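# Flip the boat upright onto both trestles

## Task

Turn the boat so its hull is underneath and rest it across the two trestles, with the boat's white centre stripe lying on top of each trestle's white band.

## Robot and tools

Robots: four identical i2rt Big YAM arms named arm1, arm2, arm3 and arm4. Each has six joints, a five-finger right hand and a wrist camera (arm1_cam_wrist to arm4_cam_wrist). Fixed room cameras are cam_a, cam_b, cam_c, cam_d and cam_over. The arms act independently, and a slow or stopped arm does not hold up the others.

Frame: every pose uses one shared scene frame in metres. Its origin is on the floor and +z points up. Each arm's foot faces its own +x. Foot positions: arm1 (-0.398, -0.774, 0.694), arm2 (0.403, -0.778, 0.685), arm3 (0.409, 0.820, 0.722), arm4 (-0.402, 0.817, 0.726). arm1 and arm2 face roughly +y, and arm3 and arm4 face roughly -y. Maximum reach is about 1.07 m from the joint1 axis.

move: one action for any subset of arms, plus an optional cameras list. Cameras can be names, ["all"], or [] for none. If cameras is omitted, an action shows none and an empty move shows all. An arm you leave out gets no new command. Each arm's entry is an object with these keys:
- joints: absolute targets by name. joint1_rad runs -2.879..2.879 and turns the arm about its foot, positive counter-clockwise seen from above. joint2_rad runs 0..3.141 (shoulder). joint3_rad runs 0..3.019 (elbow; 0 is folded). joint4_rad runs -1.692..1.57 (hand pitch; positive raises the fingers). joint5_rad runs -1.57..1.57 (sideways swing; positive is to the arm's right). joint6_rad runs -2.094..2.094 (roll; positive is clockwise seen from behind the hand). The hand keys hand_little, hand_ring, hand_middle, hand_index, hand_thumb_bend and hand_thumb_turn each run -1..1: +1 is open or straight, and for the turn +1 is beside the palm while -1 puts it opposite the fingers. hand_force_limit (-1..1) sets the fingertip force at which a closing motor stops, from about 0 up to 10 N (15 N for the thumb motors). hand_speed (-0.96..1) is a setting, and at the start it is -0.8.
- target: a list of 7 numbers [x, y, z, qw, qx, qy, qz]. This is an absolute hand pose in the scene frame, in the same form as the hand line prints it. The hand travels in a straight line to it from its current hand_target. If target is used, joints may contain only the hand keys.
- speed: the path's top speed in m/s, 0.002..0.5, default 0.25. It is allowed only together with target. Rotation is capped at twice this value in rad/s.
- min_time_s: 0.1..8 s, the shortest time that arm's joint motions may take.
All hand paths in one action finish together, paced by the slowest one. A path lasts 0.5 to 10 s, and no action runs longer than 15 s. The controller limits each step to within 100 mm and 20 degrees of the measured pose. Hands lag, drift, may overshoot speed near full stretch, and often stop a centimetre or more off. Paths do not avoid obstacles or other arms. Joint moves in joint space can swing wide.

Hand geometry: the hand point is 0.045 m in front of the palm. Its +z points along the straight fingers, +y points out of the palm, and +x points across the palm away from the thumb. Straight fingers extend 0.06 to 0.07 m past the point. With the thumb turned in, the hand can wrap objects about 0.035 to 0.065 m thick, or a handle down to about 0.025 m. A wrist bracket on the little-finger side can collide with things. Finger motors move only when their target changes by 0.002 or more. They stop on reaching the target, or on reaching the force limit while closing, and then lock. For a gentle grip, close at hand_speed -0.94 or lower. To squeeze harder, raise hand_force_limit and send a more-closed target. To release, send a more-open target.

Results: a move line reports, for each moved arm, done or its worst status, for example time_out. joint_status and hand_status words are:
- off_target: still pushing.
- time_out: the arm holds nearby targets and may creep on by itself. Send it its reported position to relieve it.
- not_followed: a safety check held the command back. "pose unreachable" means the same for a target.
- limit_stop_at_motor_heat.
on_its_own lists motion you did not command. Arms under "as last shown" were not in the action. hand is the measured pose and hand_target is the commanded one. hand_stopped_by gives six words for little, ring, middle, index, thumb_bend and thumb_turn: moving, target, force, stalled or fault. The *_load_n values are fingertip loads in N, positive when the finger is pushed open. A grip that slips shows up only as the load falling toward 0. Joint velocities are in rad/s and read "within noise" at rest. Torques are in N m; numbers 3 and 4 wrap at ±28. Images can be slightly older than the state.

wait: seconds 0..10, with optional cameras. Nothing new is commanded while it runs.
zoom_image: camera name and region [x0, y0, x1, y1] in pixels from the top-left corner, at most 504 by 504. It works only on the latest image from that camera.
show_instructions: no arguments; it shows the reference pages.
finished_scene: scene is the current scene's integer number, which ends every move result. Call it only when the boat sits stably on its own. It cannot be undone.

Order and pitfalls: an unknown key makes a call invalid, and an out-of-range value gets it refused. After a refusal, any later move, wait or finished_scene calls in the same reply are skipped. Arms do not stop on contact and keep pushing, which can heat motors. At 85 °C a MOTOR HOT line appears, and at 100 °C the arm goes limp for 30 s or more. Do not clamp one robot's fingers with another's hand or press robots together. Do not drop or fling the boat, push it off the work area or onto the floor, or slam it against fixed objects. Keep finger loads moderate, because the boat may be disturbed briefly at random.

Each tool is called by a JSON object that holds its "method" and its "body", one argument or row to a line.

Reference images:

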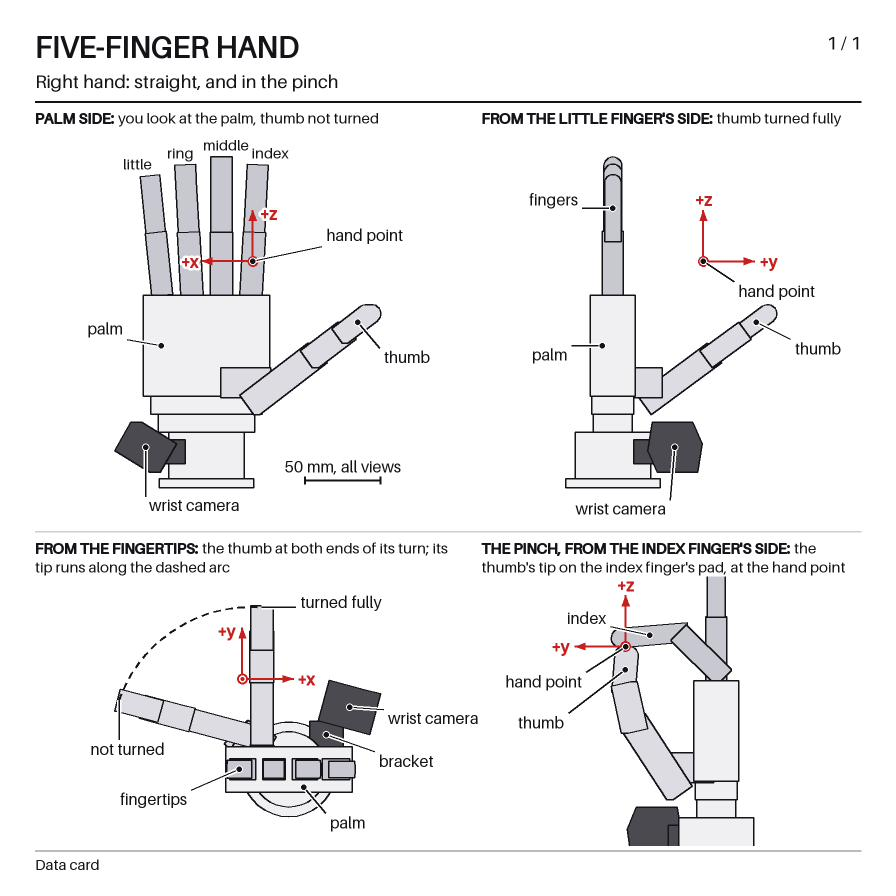

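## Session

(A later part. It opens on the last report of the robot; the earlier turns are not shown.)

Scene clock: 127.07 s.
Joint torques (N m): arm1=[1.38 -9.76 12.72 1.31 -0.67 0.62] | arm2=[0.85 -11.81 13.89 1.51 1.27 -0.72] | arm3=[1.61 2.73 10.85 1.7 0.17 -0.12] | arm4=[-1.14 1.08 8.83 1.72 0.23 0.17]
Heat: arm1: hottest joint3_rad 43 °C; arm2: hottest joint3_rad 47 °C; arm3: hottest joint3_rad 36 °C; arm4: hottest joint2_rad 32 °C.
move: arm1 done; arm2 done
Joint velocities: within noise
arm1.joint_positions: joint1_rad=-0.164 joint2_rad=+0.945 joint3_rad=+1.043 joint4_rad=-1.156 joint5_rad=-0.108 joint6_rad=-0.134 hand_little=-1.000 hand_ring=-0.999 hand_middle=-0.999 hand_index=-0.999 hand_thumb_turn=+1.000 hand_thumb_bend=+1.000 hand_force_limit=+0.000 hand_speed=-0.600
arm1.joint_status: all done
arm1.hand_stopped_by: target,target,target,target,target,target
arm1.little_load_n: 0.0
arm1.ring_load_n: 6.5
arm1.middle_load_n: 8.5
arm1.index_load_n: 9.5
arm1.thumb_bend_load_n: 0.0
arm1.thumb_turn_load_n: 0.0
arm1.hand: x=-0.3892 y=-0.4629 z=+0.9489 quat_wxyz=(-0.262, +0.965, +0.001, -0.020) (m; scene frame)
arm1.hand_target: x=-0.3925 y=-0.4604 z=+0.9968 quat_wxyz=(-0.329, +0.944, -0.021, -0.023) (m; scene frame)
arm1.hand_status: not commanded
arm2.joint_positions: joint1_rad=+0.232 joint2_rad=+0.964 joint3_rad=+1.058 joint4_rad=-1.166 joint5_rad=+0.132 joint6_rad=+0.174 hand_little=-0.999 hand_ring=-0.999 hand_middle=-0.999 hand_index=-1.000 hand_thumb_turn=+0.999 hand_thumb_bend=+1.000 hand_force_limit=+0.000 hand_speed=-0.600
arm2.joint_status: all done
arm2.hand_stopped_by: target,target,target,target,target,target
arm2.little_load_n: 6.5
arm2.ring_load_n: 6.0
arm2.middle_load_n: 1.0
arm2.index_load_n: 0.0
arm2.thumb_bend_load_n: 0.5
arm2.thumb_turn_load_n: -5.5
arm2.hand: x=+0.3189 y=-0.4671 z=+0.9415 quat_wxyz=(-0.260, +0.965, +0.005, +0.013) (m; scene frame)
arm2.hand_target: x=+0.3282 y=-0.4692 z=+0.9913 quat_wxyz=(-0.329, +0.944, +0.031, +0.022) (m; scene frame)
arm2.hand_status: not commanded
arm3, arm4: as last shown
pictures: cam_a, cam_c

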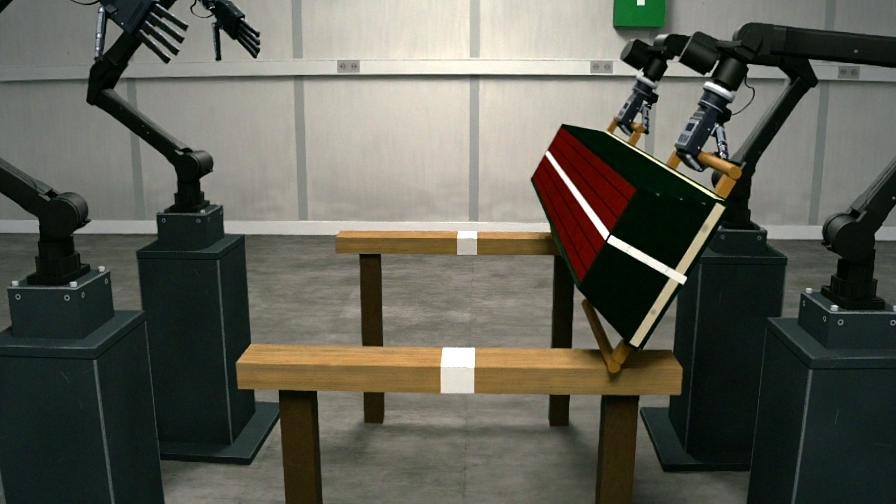

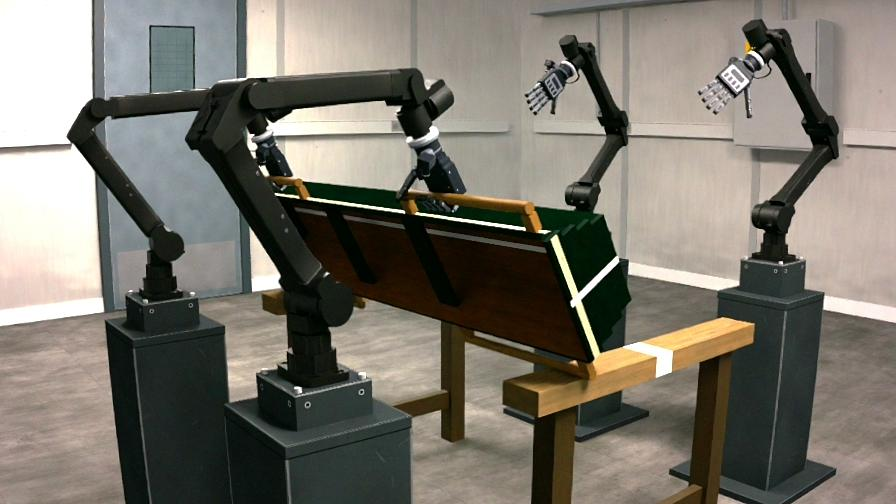

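{"method": "move", "body": {
  "arm1": {"target": [-0.388, -0.353, 1.03, 0.3665, -0.9304, 0, 0], "speed": 0.06},
  "arm2": {"target": [0.318, -0.358, 1.022, 0.3665, -0.9304, 0, 0], "speed": 0.06},
  "cameras": ["cam_c", "cam_a"]
}}

Scene clock: 130.83 s.
Joint torques (N m): arm1=[3.31 -5.89 16.9 4.19 0.12 0.2] | arm2=[-0.79 -6.12 17.92 5.08 0.19 -0.2] | arm3=[1.55 2.73 10.81 1.72 0.16 -0.11] | arm4=[-1.2 2.55 8.79 1.62 0.26 0.11]
Heat: arm1: hottest joint3_rad 43 °C; arm2: hottest joint3_rad 47 °C; arm3: hottest joint3_rad 36 °C; arm4: hottest joint2_rad 32 °C.
move: arm1 off_target; arm2 off_target
Joint velocities: within noise
arm1.joint_positions: joint1_rad=-0.126 joint2_rad=+1.085 joint3_rad=+1.187 joint4_rad=-1.109 joint5_rad=-0.071 joint6_rad=-0.098 hand_little=-1.000 hand_ring=-0.999 hand_middle=-0.999 hand_index=-0.999 hand_thumb_turn=+1.000 hand_thumb_bend=+1.000 hand_force_limit=+0.000 hand_speed=-0.600
arm1.joint_status: not commanded
arm1.hand_stopped_by: target,target,target,target,target,target
arm1.little_load_n: 3.0
arm1.ring_load_n: 8.0
arm1.middle_load_n: 8.5
arm1.index_load_n: 7.0
arm1.thumb_bend_load_n: 0.0
arm1.thumb_turn_load_n: 0.0
arm1.hand: x=-0.3886 y=-0.4000 z=+0.9741 quat_wxyz=(-0.283, +0.959, -0.002, -0.009) (m; scene frame)
arm1.hand_target: x=-0.3886 y=-0.3617 z=+1.0320 quat_wxyz=(-0.367, +0.930, +0.000, -0.001) (m; scene frame)
arm1.hand_status: off_target (0.073 m and 10.1 deg from the pose sent, 0.137 m and 12.8 deg at the start)
arm2.joint_positions: joint1_rad=+0.195 joint2_rad=+1.095 joint3_rad=+1.195 joint4_rad=-1.111 joint5_rad=+0.115 joint6_rad=+0.146 hand_little=-0.999 hand_ring=-0.999 hand_middle=-0.999 hand_index=-1.000 hand_thumb_turn=+0.999 hand_thumb_bend=+1.000 hand_force_limit=+0.000 hand_speed=-0.600
arm2.joint_status: not commanded
arm2.hand_stopped_by: target,target,target,target,target,target
arm2.little_load_n: 3.5
arm2.ring_load_n: 6.0
arm2.middle_load_n: 4.5
arm2.index_load_n: 3.5
arm2.thumb_bend_load_n: 0.0
arm2.thumb_turn_load_n: -4.0
arm2.hand: x=+0.3178 y=-0.4042 z=+0.9678 quat_wxyz=(-0.287, +0.958, +0.001, +0.008) (m; scene frame)
arm2.hand_target: x=+0.3194 y=-0.3659 z=+1.0235 quat_wxyz=(-0.367, +0.930, -0.001, +0.002) (m; scene frame)
arm2.hand_status: off_target (0.071 m and 9.6 deg from the pose sent, 0.136 m and 12.9 deg at the start)
arm3, arm4: as last shown
arm4.little_load_n: -0.5
pictures: cam_a, cam_c

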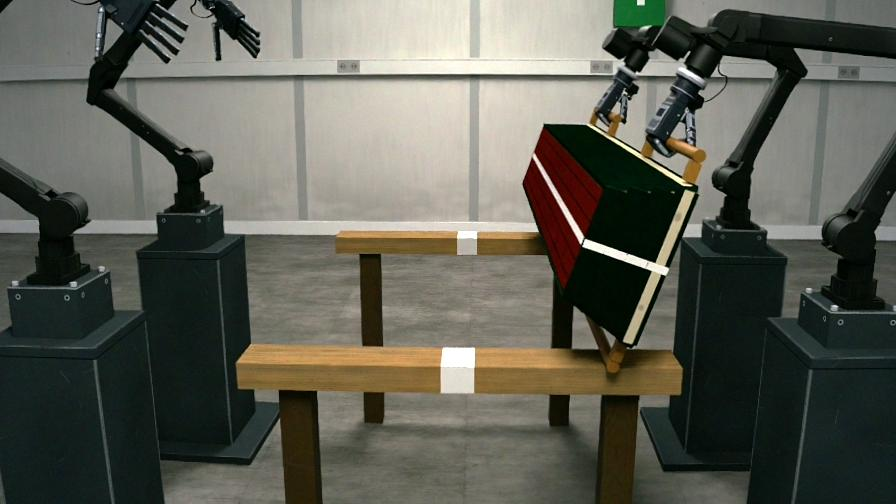

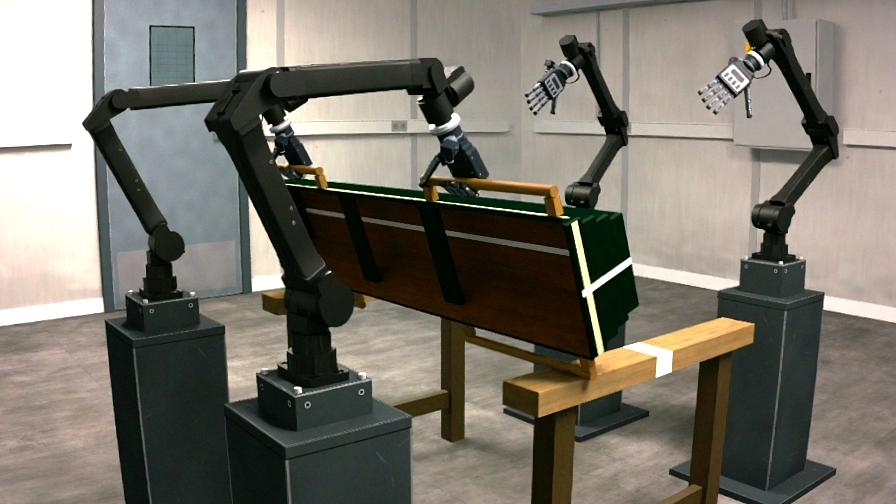

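{"method": "move", "body": {
  "arm1": {"target": [-0.388, -0.265, 1.045, 0.3827, -0.9239, 0, 0], "speed": 0.06},
  "arm2": {"target": [0.318, -0.270, 1.037, 0.3827, -0.9239, 0, 0], "speed": 0.06},
  "cameras": ["cam_c", "cam_a"]
}}

Scene clock: 133.70 s.
Joint torques (N m): arm1=[3.25 -8.41 16.16 4.03 0.17 0.13] | arm2=[-0.62 -9.82 17.11 4.83 0.47 -0.15] | arm3=[1.67 2.73 10.84 1.73 0.17 -0.11] | arm4=[-0.91 2.37 8.81 1.8 0.29 0.09]
Heat: arm1: hottest joint3_rad 44 °C; arm2: hottest joint3_rad 47 °C; arm3: hottest joint3_rad 36 °C; arm4: hottest joint2_rad 32 °C.
move: arm1 off_target; arm2 off_target
Joint velocities: within noise
arm1.joint_positions: joint1_rad=-0.100 joint2_rad=+1.291 joint3_rad=+1.387 joint4_rad=-1.050 joint5_rad=-0.058 joint6_rad=-0.074 hand_little=-1.000 hand_ring=-0.999 hand_middle=-0.999 hand_index=-0.999 hand_thumb_turn=+1.000 hand_thumb_bend=+1.000 hand_force_limit=+0.000 hand_speed=-0.600
arm1.joint_status: not commanded
arm1.hand_stopped_by: target,target,target,target,target,target
arm1.little_load_n: 3.5
arm1.ring_load_n: 8.0
arm1.middle_load_n: 7.5
arm1.index_load_n: 6.5
arm1.thumb_bend_load_n: 0.0
arm1.thumb_turn_load_n: 0.0
arm1.hand: x=-0.3885 y=-0.3084 z=+0.9939 quat_wxyz=(-0.308, +0.951, -0.002, -0.007) (m; scene frame)
arm1.hand_target: x=-0.3884 y=-0.2725 z=+1.0465 quat_wxyz=(-0.383, +0.924, +0.000, -0.001) (m; scene frame)
arm1.hand_status: off_target (0.067 m and 9.1 deg from the pose sent, 0.153 m and 12.2 deg at the start)
arm2.joint_positions: joint1_rad=+0.157 joint2_rad=+1.302 joint3_rad=+1.398 joint4_rad=-1.056 joint5_rad=+0.089 joint6_rad=+0.108 hand_little=-0.999 hand_ring=-0.999 hand_middle=-0.999 hand_index=-0.999 hand_thumb_turn=+1.000 hand_thumb_bend=+1.000 hand_force_limit=+0.000 hand_speed=-0.600
arm2.joint_status: not commanded
arm2.hand_stopped_by: target,target,target,target,target,target
arm2.little_load_n: 4.0
arm2.ring_load_n: 6.5
arm2.middle_load_n: 5.0
arm2.index_load_n: 4.0
arm2.thumb_bend_load_n: 0.0
arm2.thumb_turn_load_n: 0.0
arm2.hand: x=+0.3164 y=-0.3134 z=+0.9879 quat_wxyz=(-0.309, +0.951, +0.003, +0.002) (m; scene frame)
arm2.hand_target: x=+0.3190 y=-0.2771 z=+1.0384 quat_wxyz=(-0.383, +0.924, +0.000, +0.001) (m; scene frame)
arm2.hand_status: off_target (0.066 m and 9.0 deg from the pose sent, 0.151 m and 11.6 deg at the start)
arm3, arm4: as last shown
arm4.little_load_n: 0.0
pictures: cam_a, cam_c

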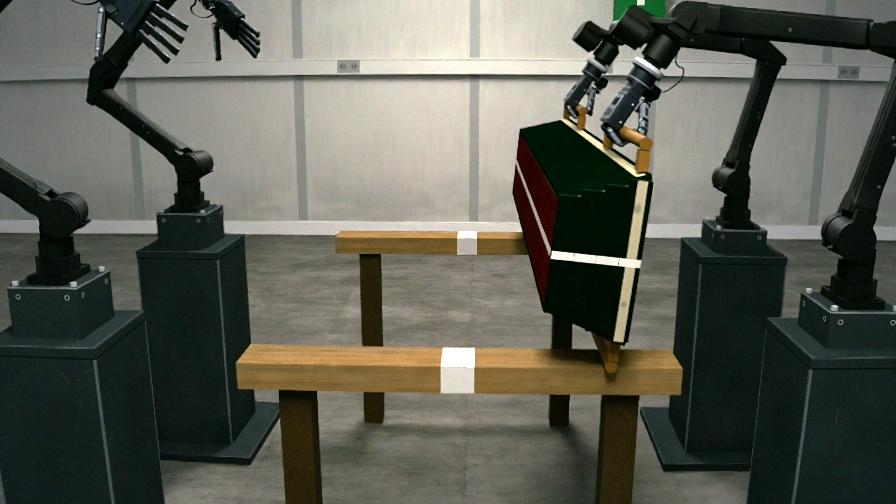

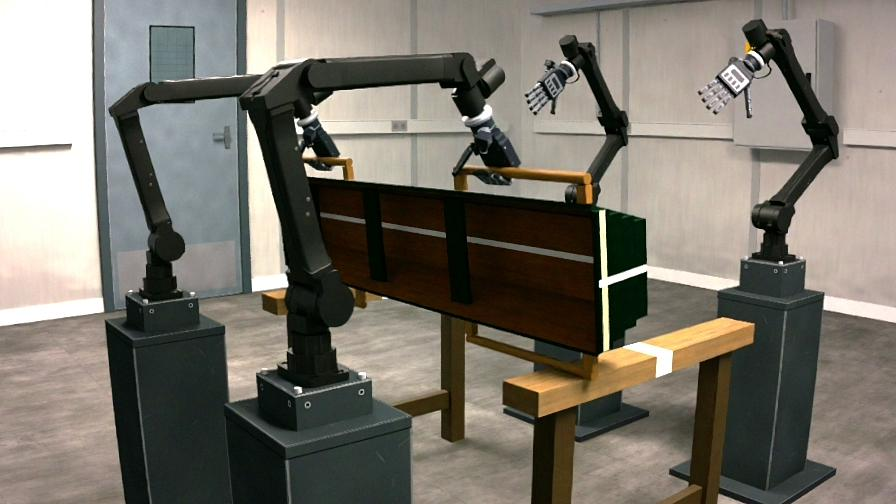

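{"method": "move", "body": {
  "arm1": {"target": [-0.388, -0.155, 1.033, 0.4147, -0.91, 0, 0], "speed": 0.06},
  "arm2": {"target": [0.317, -0.160, 1.025, 0.4147, -0.91, 0, 0], "speed": 0.06},
  "cameras": ["arm1_cam_wrist", "arm2_cam_wrist", "cam_c", "cam_a"]
}}

Scene clock: 136.80 s.
Joint torques (N m): arm1=[2.55 -11.34 15.24 3.25 0.15 0.11] | arm2=[-0.62 -14.86 16.23 4.1 0.3 -0.06] | arm3=[1.67 2.84 10.82 1.73 0.17 -0.11] | arm4=[-2.61 1.67 9.03 1.83 0.29 0.05]
Heat: arm1: hottest joint3_rad 44 °C; arm2: hottest joint3_rad 47 °C; arm3: hottest joint3_rad 36 °C; arm4: hottest joint2_rad 32 °C.
move: arm1 off_target; arm2 off_target
Joint velocities: within noise
arm1.joint_positions: joint1_rad=-0.084 joint2_rad=+1.532 joint3_rad=+1.586 joint4_rad=-0.898 joint5_rad=-0.051 joint6_rad=-0.054 hand_little=-1.000 hand_ring=-0.999 hand_middle=-0.999 hand_index=-0.999 hand_thumb_turn=+1.000 hand_thumb_bend=+1.000 hand_force_limit=+0.000 hand_speed=-0.600
arm1.joint_status: not commanded
arm1.hand_stopped_by: target,target,target,target,target,target
arm1.little_load_n: 3.0
arm1.ring_load_n: 7.5
arm1.middle_load_n: 6.5
arm1.index_load_n: 6.5
arm1.thumb_bend_load_n: 0.0
arm1.thumb_turn_load_n: 0.0
arm1.hand: x=-0.3869 y=-0.1874 z=+0.9898 quat_wxyz=(-0.359, +0.933, -0.003, -0.005) (m; scene frame)
arm1.hand_target: x=-0.3884 y=-0.1600 z=+1.0337 quat_wxyz=(-0.415, +0.910, +0.000, -0.001) (m; scene frame)
arm1.hand_status: off_target (0.054 m and 6.9 deg from the pose sent, 0.158 m and 13.1 deg at the start)
arm2.joint_positions: joint1_rad=+0.131 joint2_rad=+1.542 joint3_rad=+1.594 joint4_rad=-0.901 joint5_rad=+0.080 joint6_rad=+0.079 hand_little=-0.999 hand_ring=-0.999 hand_middle=-0.999 hand_index=-0.999 hand_thumb_turn=+1.000 hand_thumb_bend=+1.000 hand_force_limit=+0.000 hand_speed=-0.600
arm2.joint_status: not commanded
arm2.hand_stopped_by: target,target,target,target,target,target
arm2.little_load_n: 3.5
arm2.ring_load_n: 6.5
arm2.middle_load_n: 5.0
arm2.index_load_n: 4.0
arm2.thumb_bend_load_n: 0.0
arm2.thumb_turn_load_n: 0.0
arm2.hand: x=+0.3142 y=-0.1920 z=+0.9831 quat_wxyz=(-0.361, +0.933, +0.004, +0.001) (m; scene frame)
arm2.hand_target: x=+0.3177 y=-0.1647 z=+1.0257 quat_wxyz=(-0.415, +0.910, +0.000, +0.000) (m; scene frame)
arm2.hand_status: off_target (0.053 m and 6.7 deg from the pose sent, 0.158 m and 13.0 deg at the start)
arm3, arm4: as last shown
arm3.thumb_bend_load_n: 0.5
pictures: arm1_cam_wrist, arm2_cam_wrist, cam_a, cam_c

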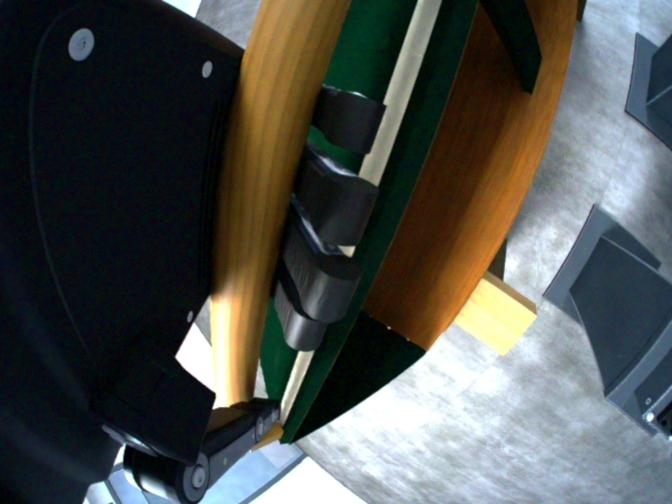

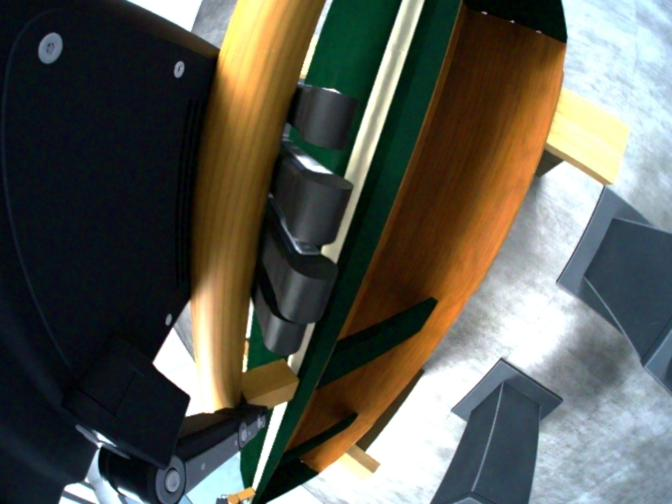

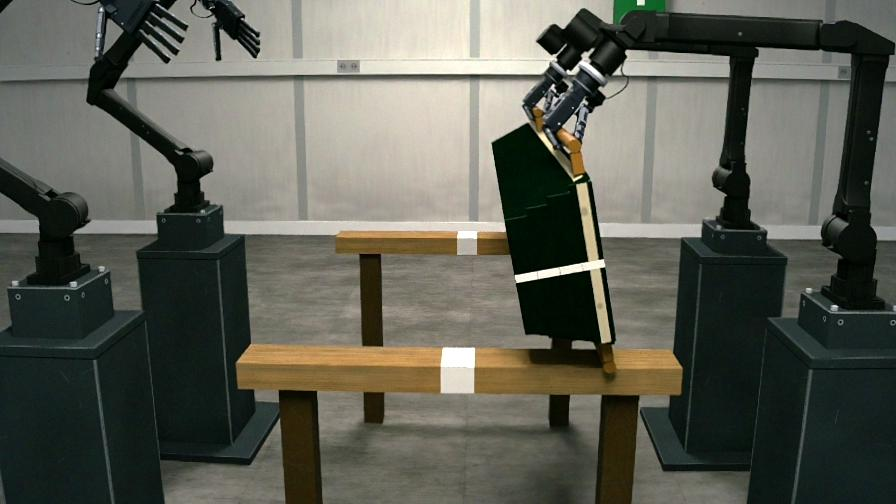

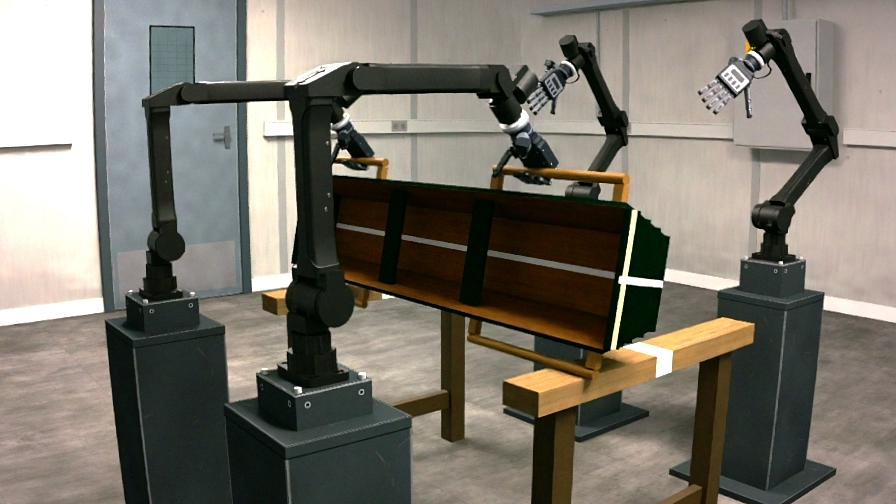

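{"method": "move", "body": {
  "arm1": {"target": [-0.388, -0.065, 0.987, 0.4384, -0.8988, 0, 0], "speed": 0.06},
  "arm2": {"target": [0.317, -0.070, 0.979, 0.4384, -0.8988, 0, 0], "speed": 0.06},
  "cameras": ["arm1_cam_wrist", "cam_c", "cam_a"]
}}

Scene clock: 139.73 s.
Joint torques (N m): arm1=[3.55 -13.22 13.85 2.63 0.26 0.1] | arm2=[-0.15 -18.14 14.24 3.7 0.97 -0.03] | arm3=[1.61 2.78 10.82 1.74 0.17 -0.11] | arm4=[-0.91 1.96 8.77 1.78 0.27 0.11]
Heat: arm1: hottest joint3_rad 45 °C; arm2: hottest joint3_rad 47 °C; arm3: hottest joint3_rad 36 °C; arm4: hottest joint2_rad 32 °C.
move: arm1 off_target; arm2 off_target
Joint velocities: within noise
arm1.joint_positions: joint1_rad=-0.075 joint2_rad=+1.730 joint3_rad=+1.718 joint4_rad=-0.734 joint5_rad=-0.047 joint6_rad=-0.043 hand_little=-1.000 hand_ring=-0.999 hand_middle=-0.999 hand_index=-0.999 hand_thumb_turn=+1.000 hand_thumb_bend=+1.000 hand_force_limit=+0.000 hand_speed=-0.600
arm1.joint_status: not commanded
arm1.hand_stopped_by: target,target,target,target,target,target
arm1.little_load_n: 4.0
arm1.ring_load_n: 9.0
arm1.middle_load_n: 8.0
arm1.index_load_n: 5.5
arm1.thumb_bend_load_n: 0.0
arm1.thumb_turn_load_n: -0.5
arm1.hand: x=-0.3858 y=-0.0896 z=+0.9615 quat_wxyz=(-0.404, +0.915, -0.004, -0.004) (m; scene frame)
arm1.hand_target: x=-0.3882 y=-0.0675 z=+0.9874 quat_wxyz=(-0.438, +0.899, +0.000, +0.000) (m; scene frame)
arm1.hand_status: off_target (0.036 m and 4.4 deg from the pose sent, 0.122 m and 9.9 deg at the start)
arm2.joint_positions: joint1_rad=+0.113 joint2_rad=+1.741 joint3_rad=+1.729 joint4_rad=-0.743 joint5_rad=+0.055 joint6_rad=+0.061 hand_little=-1.000 hand_ring=-0.999 hand_middle=-0.999 hand_index=-0.999 hand_thumb_turn=+1.000 hand_thumb_bend=+1.000 hand_force_limit=+0.000 hand_speed=-0.600
arm2.joint_status: not commanded
arm2.hand_stopped_by: target,target,target,target,target,target
arm2.little_load_n: 2.0
arm2.ring_load_n: 7.5
arm2.middle_load_n: 7.0
arm2.index_load_n: 8.5
arm2.thumb_bend_load_n: 1.5
arm2.thumb_turn_load_n: 1.5
arm2.hand: x=+0.3111 y=-0.0953 z=+0.9547 quat_wxyz=(-0.403, +0.915, +0.007, -0.009) (m; scene frame)
arm2.hand_target: x=+0.3172 y=-0.0725 z=+0.9796 quat_wxyz=(-0.438, +0.899, +0.000, +0.000) (m; scene frame)
arm2.hand_status: off_target (0.036 m and 4.6 deg from the pose sent, 0.122 m and 9.7 deg at the start)
arm3, arm4: as last shown
pictures: arm1_cam_wrist, cam_a, cam_c

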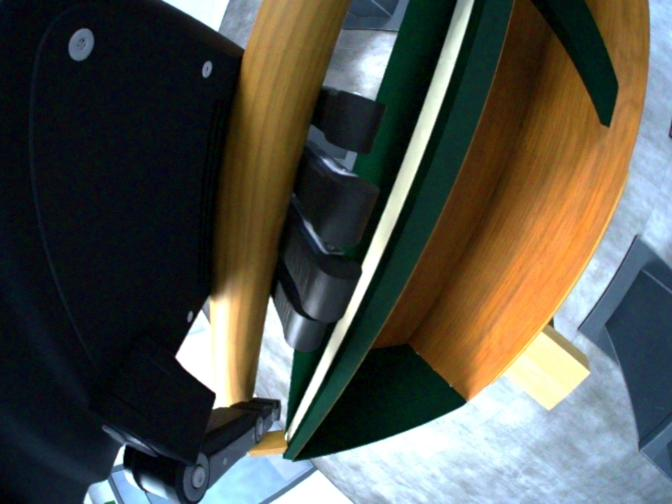

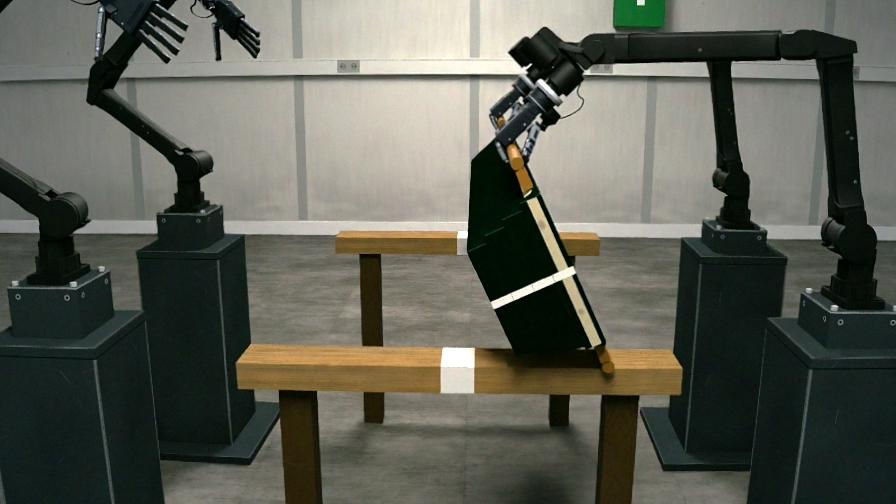

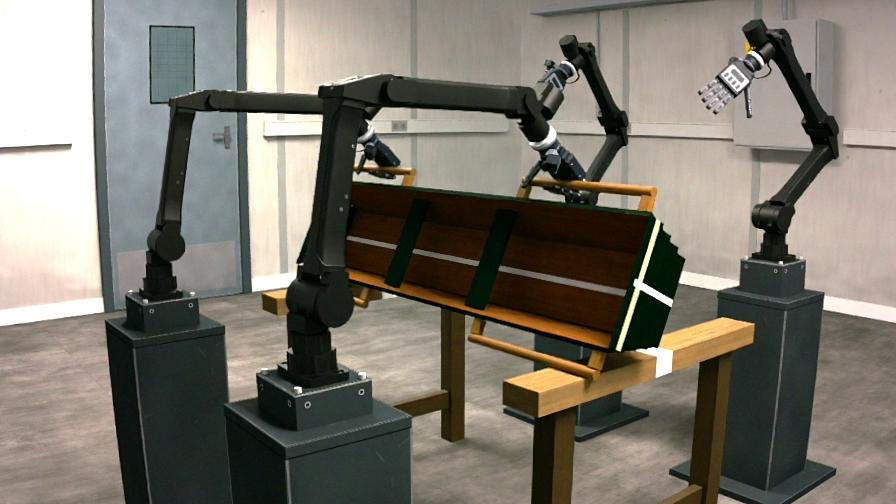

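{"method": "move", "body": {
  "arm1": {"target": [-0.388, 0.0, 0.925, 0.454, -0.891, 0, 0], "speed": 0.06},
  "arm2": {"target": [0.317, -0.005, 0.917, 0.454, -0.891, 0, 0], "speed": 0.06},
  "cameras": ["arm1_cam_wrist", "cam_c", "cam_a"]
}}

Scene clock: 142.60 s.
Joint torques (N m): arm1=[1.61 -16.03 12.31 1.84 0.02 -0.04] | arm2=[-0.15 -19.02 13.56 3.7 2.22 -0.01] | arm3=[1.67 2.84 10.85 1.73 0.17 -0.11] | arm4=[-0.5 1.44 8.73 1.59 0.28 0.03]
Heat: arm1: hottest joint3_rad 45 °C; arm2: hottest joint3_rad 47 °C; arm3: hottest joint3_rad 36 °C; arm4: hottest joint2_rad 32 °C.
move: arm1 off_target; arm2 off_target
Joint velocities: within noise
arm1.joint_positions: joint1_rad=-0.070 joint2_rad=+1.906 joint3_rad=+1.805 joint4_rad=-0.563 joint5_rad=-0.040 joint6_rad=-0.028 hand_little=-1.000 hand_ring=-0.999 hand_middle=-0.999 hand_index=-0.999 hand_thumb_turn=+1.000 hand_thumb_bend=+1.000 hand_force_limit=+0.000 hand_speed=-0.600
arm1.joint_status: not commanded
arm1.hand_stopped_by: target,target,target,target,target,target
arm1.little_load_n: 3.5
arm1.ring_load_n: 8.0
arm1.middle_load_n: 7.5
arm1.index_load_n: 6.5
arm1.thumb_bend_load_n: 0.0
arm1.thumb_turn_load_n: 0.0
arm1.hand: x=-0.3841 y=-0.0113 z=+0.9134 quat_wxyz=(-0.441, +0.897, -0.009, -0.003) (m; scene frame)
arm1.hand_target: x=-0.3881 y=-0.0007 z=+0.9251 quat_wxyz=(-0.454, +0.891, +0.000, +0.000) (m; scene frame)
arm1.hand_status: off_target (0.017 m and 2.0 deg from the pose sent, 0.097 m and 6.3 deg at the start)
arm2.joint_positions: joint1_rad=+0.094 joint2_rad=+1.898 joint3_rad=+1.797 joint4_rad=-0.601 joint5_rad=+0.019 joint6_rad=+0.055 hand_little=-1.000 hand_ring=-0.999 hand_middle=-0.999 hand_index=-0.998 hand_thumb_turn=+1.000 hand_thumb_bend=+1.001 hand_force_limit=+0.000 hand_speed=-0.600
arm2.joint_status: not commanded
arm2.hand_stopped_by: target,target,target,target,target,target
arm2.little_load_n: 0.0
arm2.ring_load_n: 4.5
arm2.middle_load_n: 6.5
arm2.index_load_n: 17.5
arm2.thumb_bend_load_n: 4.5
arm2.thumb_turn_load_n: 5.0
arm2.hand: x=+0.3121 y=-0.0298 z=+0.9058 quat_wxyz=(-0.426, +0.904, +0.007, -0.022) (m; scene frame)
arm2.hand_target: x=+0.3172 y=-0.0071 z=+0.9176 quat_wxyz=(-0.454, +0.891, -0.001, -0.001) (m; scene frame)
arm2.hand_status: off_target (0.028 m and 4.4 deg from the pose sent, 0.098 m and 6.6 deg at the start)
arm3, arm4: as last shown
arm3.thumb_bend_load_n: 0.0
pictures: arm1_cam_wrist, cam_a, cam_c

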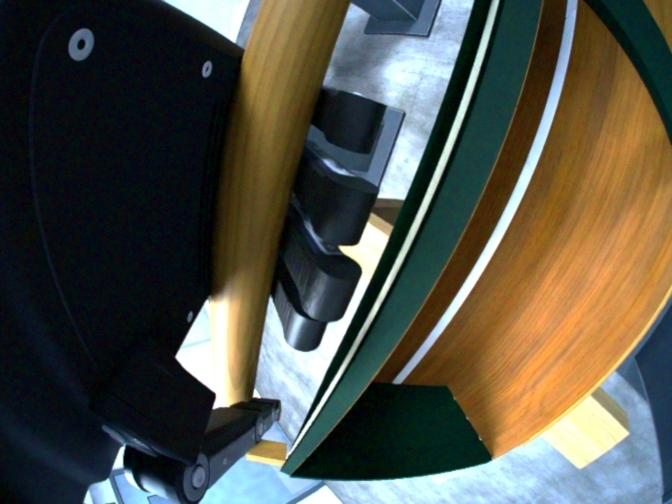

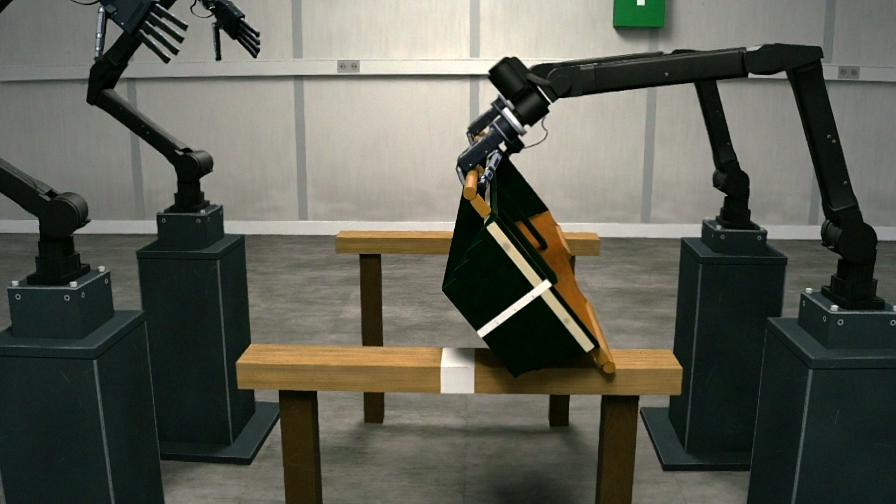

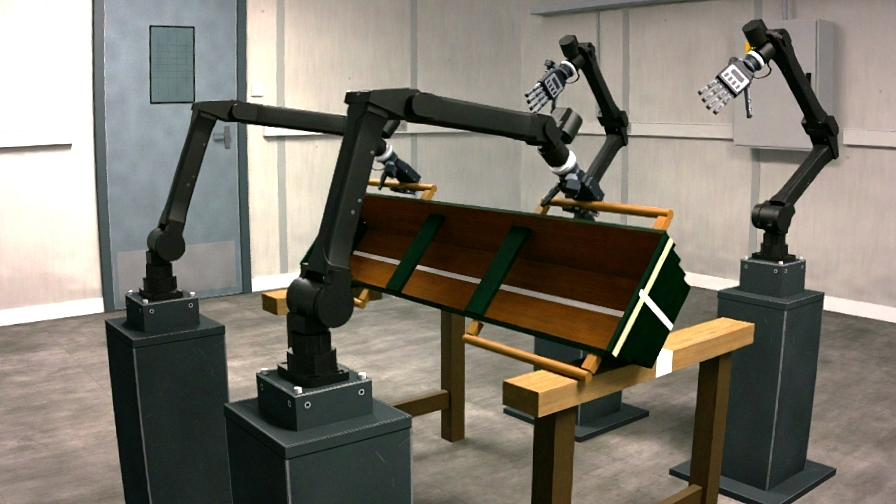

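{"method": "move", "body": {
  "cameras": ["arm2_cam_wrist", "cam_b", "cam_d", "cam_over"]
}}

Scene clock: 143.07 s.
Joint torques (N m): arm1=[2.96 -15.97 12.38 1.68 0.04 -0.02] | arm2=[0.67 -19.66 13.61 3.84 2.29 -0.03] | arm3=[1.61 2.67 10.86 1.74 0.17 -0.11] | arm4=[-0.97 1.9 9.01 1.51 0.24 0.06]
Heat: arm1: hottest joint3_rad 45 °C; arm2: hottest joint3_rad 47 °C; arm3: hottest joint3_rad 36 °C; arm4: hottest joint2_rad 32 °C.
Joint velocities: within noise
arm1.joint_positions: joint1_rad=-0.070 joint2_rad=+1.906 joint3_rad=+1.805 joint4_rad=-0.563 joint5_rad=-0.040 joint6_rad=-0.028 hand_little=-1.000 hand_ring=-0.999 hand_middle=-0.999 hand_index=-0.999 hand_thumb_turn=+1.000 hand_thumb_bend=+1.000 hand_force_limit=+0.000 hand_speed=-0.600
arm1.joint_status: not commanded
arm1.hand_stopped_by: target,target,target,target,target,target
arm1.little_load_n: 3.5
arm1.ring_load_n: 8.0
arm1.middle_load_n: 7.5
arm1.index_load_n: 6.0
arm1.thumb_bend_load_n: 0.0
arm1.thumb_turn_load_n: 0.0
arm1.hand: x=-0.3841 y=-0.0113 z=+0.9134 quat_wxyz=(-0.441, +0.897, -0.009, -0.003) (m; scene frame)
arm1.hand_target: x=-0.3881 y=-0.0007 z=+0.9251 quat_wxyz=(-0.454, +0.891, +0.000, +0.000) (m; scene frame)
arm1.hand_status: off_target (0.017 m and 2.0 deg from the pose sent, 0.097 m and 6.3 deg at the start)
arm2.joint_positions: joint1_rad=+0.094 joint2_rad=+1.898 joint3_rad=+1.797 joint4_rad=-0.601 joint5_rad=+0.019 joint6_rad=+0.055 hand_little=-1.000 hand_ring=-0.999 hand_middle=-0.999 hand_index=-0.998 hand_thumb_turn=+1.000 hand_thumb_bend=+1.001 hand_force_limit=+0.000 hand_speed=-0.600
arm2.joint_status: not commanded
arm2.hand_stopped_by: target,target,target,target,target,target
arm2.little_load_n: 0.0
arm2.ring_load_n: 4.5
arm2.middle_load_n: 7.0
arm2.index_load_n: 17.5
arm2.thumb_bend_load_n: 4.5
arm2.thumb_turn_load_n: 5.0
arm2.hand: x=+0.3121 y=-0.0298 z=+0.9058 quat_wxyz=(-0.426, +0.904, +0.007, -0.022) (m; scene frame)
arm2.hand_target: x=+0.3172 y=-0.0071 z=+0.9176 quat_wxyz=(-0.454, +0.891, -0.001, -0.001) (m; scene frame)
arm2.hand_status: off_target (0.028 m and 4.4 deg from the pose sent, 0.098 m and 6.6 deg at the start)
arm3.joint_positions: joint1_rad=-0.095 joint2_rad=+0.617 joint3_rad=+1.417 joint4_rad=-1.504 joint5_rad=+0.251 joint6_rad=-0.983 hand_little=+1.000 hand_ring=+1.000 hand_middle=+1.000 hand_index=+1.000 hand_thumb_turn=+1.000 hand_thumb_bend=+1.000 hand_force_limit=+0.000 hand_speed=-0.800
arm3.joint_status: not commanded
arm3.hand_stopped_by: target,target,target,target,target,target
arm3.little_load_n: 0.0
arm3.ring_load_n: 0.0
arm3.middle_load_n: 0.0
arm3.index_load_n: 0.0
arm3.thumb_bend_load_n: 0.0
arm3.thumb_turn_load_n: 0.0
arm3.hand: x=+0.3032 y=+0.6545 z=+1.1895 quat_wxyz=(+0.311, +0.326, -0.844, +0.292) (m; scene frame)
arm3.hand_target: x=+0.3031 y=+0.6548 z=+1.1998 quat_wxyz=(+0.317, +0.322, -0.839, +0.303) (m; scene frame)
arm3.hand_status: not commanded
arm4.joint_positions: joint1_rad=+0.249 joint2_rad=+0.620 joint3_rad=+1.390 joint4_rad=-1.453 joint5_rad=+0.283 joint6_rad=-1.394 hand_little=+1.000 hand_ring=+1.000 hand_middle=+1.000 hand_index=+1.000 hand_thumb_turn=+1.000 hand_thumb_bend=+1.000 hand_force_limit=+0.000 hand_speed=-0.800
arm4.joint_status: not commanded
arm4.hand_stopped_by: target,target,target,target,target,target
arm4.little_load_n: 0.0
arm4.ring_load_n: 0.0
arm4.middle_load_n: 0.0
arm4.index_load_n: 0.0
arm4.thumb_bend_load_n: 0.0
arm4.thumb_turn_load_n: 0.0
arm4.hand: x=-0.4551 y=+0.6060 z=+1.2122 quat_wxyz=(+0.343, +0.611, -0.654, +0.285) (m; scene frame)
arm4.hand_target: x=-0.4552 y=+0.6064 z=+1.2231 quat_wxyz=(+0.349, +0.605, -0.651, +0.296) (m; scene frame)
arm4.hand_status: not commanded
pictures: arm2_cam_wrist, cam_b, cam_d, cam_over

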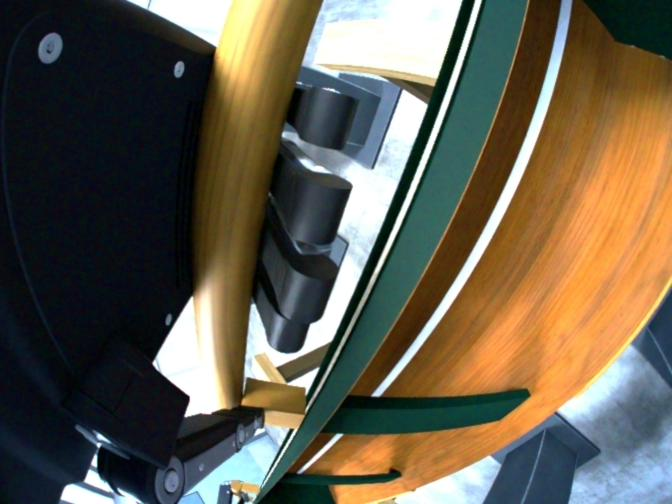

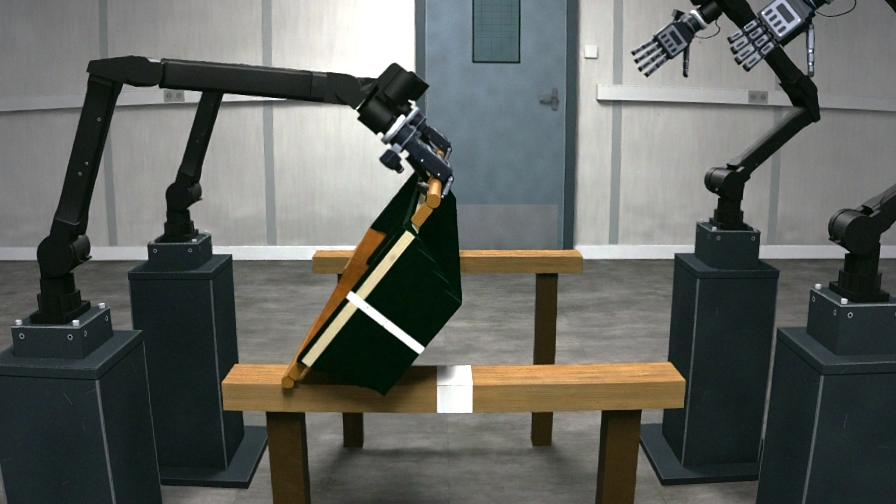

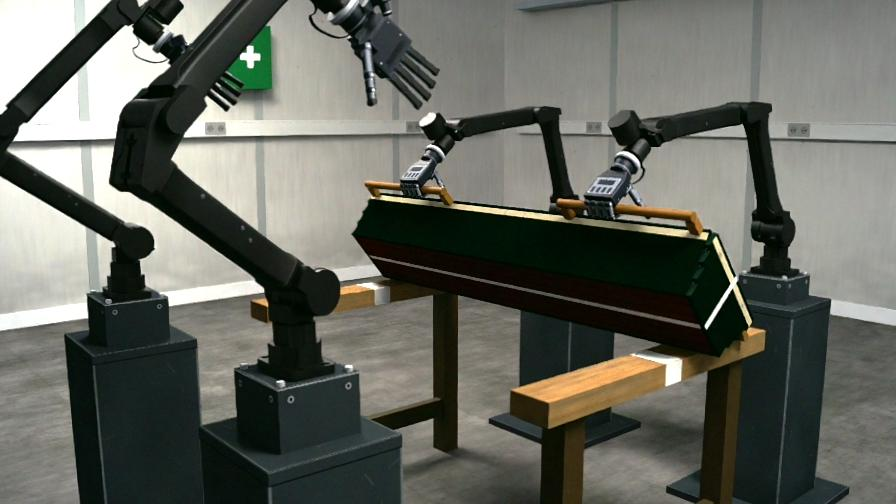

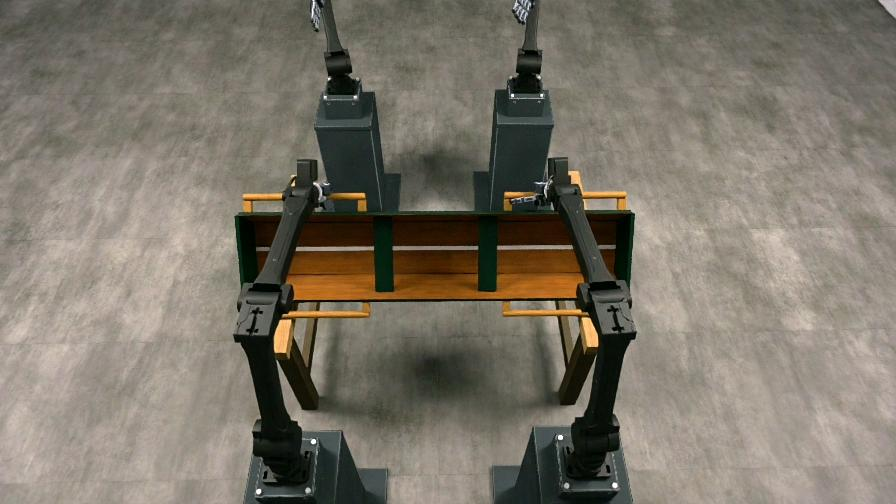

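{"method": "move", "body": {
  "arm1": {"target": [-0.388, -0.02, 0.94, 0.454, -0.891, 0, 0], "speed": 0.05},
  "arm2": {"target": [0.320, -0.025, 0.932, 0.454, -0.891, 0, 0], "speed": 0.05}
}}

{"method": "move", "body": {
  "arm2": {"target": [0.352, -0.025, 0.932, 0.454, -0.891, 0, 0], "speed": 0.05, "joints": {"hand_thumb_bend": 0.7}},
  "cameras": ["arm2_cam_wrist", "cam_a"]
}}

Scene clock: 145.43 s.
Joint torques (N m): arm1=[2.55 -19.43 9.03 1.33 -0.04 -0.07] | arm2=[1.49 -24.23 9.77 3.1 2.2 -0.07] | arm3=[1.55 2.73 10.84 1.73 0.16 -0.11] | arm4=[-0.91 2.26 8.65 1.57 0.31 0.04]
Heat: arm1: hottest joint3_rad 44 °C; arm2: hottest joint3_rad 47 °C; arm3: hottest joint3_rad 36 °C; arm4: hottest joint2_rad 32 °C.
move: arm1 off_target; arm2 off_target
Joint velocities: within noise
arm1.joint_positions: joint1_rad=-0.070 joint2_rad=+1.906 joint3_rad=+1.805 joint4_rad=-0.563 joint5_rad=-0.040 joint6_rad=-0.028 hand_little=-1.000 hand_ring=-0.999 hand_middle=-0.999 hand_index=-0.999 hand_thumb_turn=+1.000 hand_thumb_bend=+1.000 hand_force_limit=+0.000 hand_speed=-0.600
arm1.joint_status: not commanded
arm1.hand_stopped_by: target,target,target,target,target,target
arm1.little_load_n: 4.0
arm1.ring_load_n: 8.0
arm1.middle_load_n: 8.0
arm1.index_load_n: 6.5
arm1.thumb_bend_load_n: 0.0
arm1.thumb_turn_load_n: 0.0
arm1.hand: x=-0.3840 y=-0.0113 z=+0.9137 quat_wxyz=(-0.441, +0.897, -0.009, -0.003) (m; scene frame)
arm1.hand_target: x=-0.3880 y=-0.0197 z=+0.9394 quat_wxyz=(-0.454, +0.891, +0.000, +0.000) (m; scene frame)
arm1.hand_status: off_target (0.028 m and 2.0 deg from the pose sent, 0.028 m and 2.0 deg at the start)
arm2.joint_positions: joint1_rad=+0.094 joint2_rad=+1.898 joint3_rad=+1.797 joint4_rad=-0.601 joint5_rad=+0.019 joint6_rad=+0.055 hand_little=-1.000 hand_ring=-0.999 hand_middle=-0.999 hand_index=-0.998 hand_thumb_turn=+1.000 hand_thumb_bend=+1.001 hand_force_limit=+0.000 hand_speed=-0.600
arm2.joint_status: not commanded
arm2.hand_stopped_by: target,target,target,target,target,target
arm2.little_load_n: 0.0
arm2.ring_load_n: 4.5
arm2.middle_load_n: 7.0
arm2.index_load_n: 17.5
arm2.thumb_bend_load_n: 4.0
arm2.thumb_turn_load_n: 5.5
arm2.hand: x=+0.3121 y=-0.0299 z=+0.9061 quat_wxyz=(-0.426, +0.904, +0.007, -0.022) (m; scene frame)
arm2.hand_target: x=+0.3201 y=-0.0257 z=+0.9322 quat_wxyz=(-0.453, +0.891, -0.001, -0.001) (m; scene frame)
arm2.hand_status: off_target (0.027 m and 4.4 deg from the pose sent, 0.028 m and 4.4 deg at the start)
arm3, arm4: as last shown
pictures: none

Scene clock: 146.57 s.
Joint torques (N m): arm1=[1.9 -19.43 8.96 1.39 0.02 -0.06] | arm2=[-3.25 -25.17 9.02 3.48 0.84 -0.34] | arm3=[1.67 2.73 10.85 1.73 0.17 -0.11] | arm4=[-1.03 2.02 9.06 1.52 0.28 0.1]
Heat: arm1: hottest joint3_rad 44 °C; arm2: hottest joint3_rad 47 °C; arm3: hottest joint3_rad 36 °C; arm4: hottest joint2_rad 32 °C.
move: arm2 off_target
Joint velocities: within noise
arm1, arm3, arm4: as last shown
arm1.little_load_n: 3.5
arm1.ring_load_n: 7.5
arm1.hand_target: x=-0.3880 y=-0.0196 z=+0.9393 quat_wxyz=(-0.454, +0.891, +0.000, +0.000) (m; scene frame)
arm2.joint_positions: joint1_rad=+0.089 joint2_rad=+1.897 joint3_rad=+1.797 joint4_rad=-0.601 joint5_rad=+0.012 joint6_rad=+0.053 hand_little=-1.000 hand_ring=-0.999 hand_middle=-0.999 hand_index=-0.998 hand_thumb_turn=+1.000 hand_thumb_bend=+0.991 hand_force_limit=+0.000 hand_speed=-0.600
arm2.joint_status: hand_thumb_bend off_target (ended at +0.991, target +0.700)
arm2.hand_stopped_by: target,target,target,target,force,target
arm2.little_load_n: 0.0
arm2.ring_load_n: 4.0
arm2.middle_load_n: 7.5
arm2.index_load_n: 19.0
arm2.thumb_bend_load_n: 9.5
arm2.thumb_turn_load_n: 4.5
arm2.hand: x=+0.3153 y=-0.0297 z=+0.9065 quat_wxyz=(-0.426, +0.904, +0.007, -0.023) (m; scene frame)
arm2.hand_target: x=+0.3514 y=-0.0261 z=+0.9319 quat_wxyz=(-0.453, +0.892, +0.000, +0.001) (m; scene frame)
arm2.hand_status: off_target (0.045 m and 4.5 deg from the pose sent, 0.048 m and 4.4 deg at the start)
pictures: arm2_cam_wrist, cam_a

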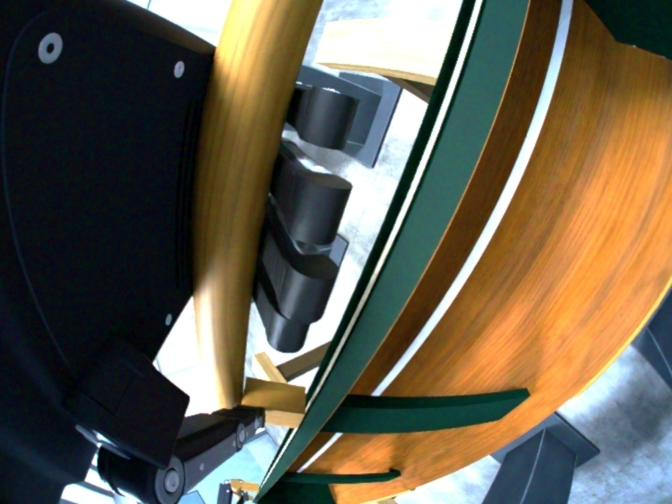

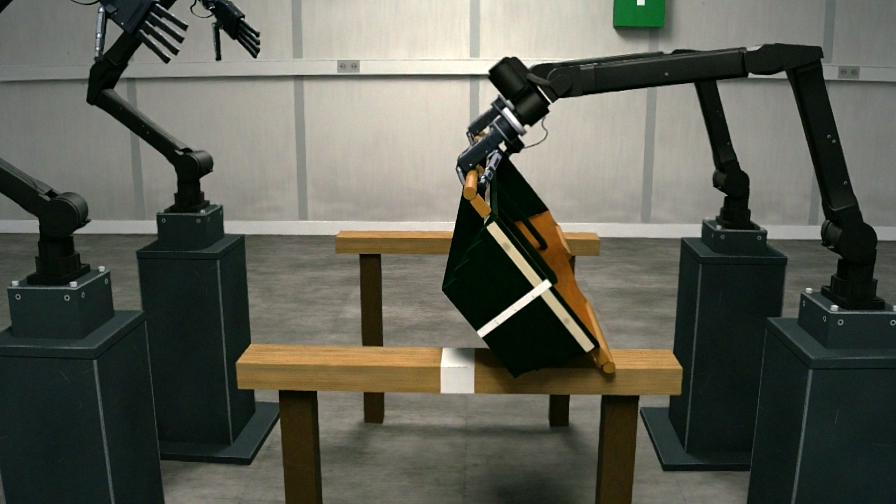

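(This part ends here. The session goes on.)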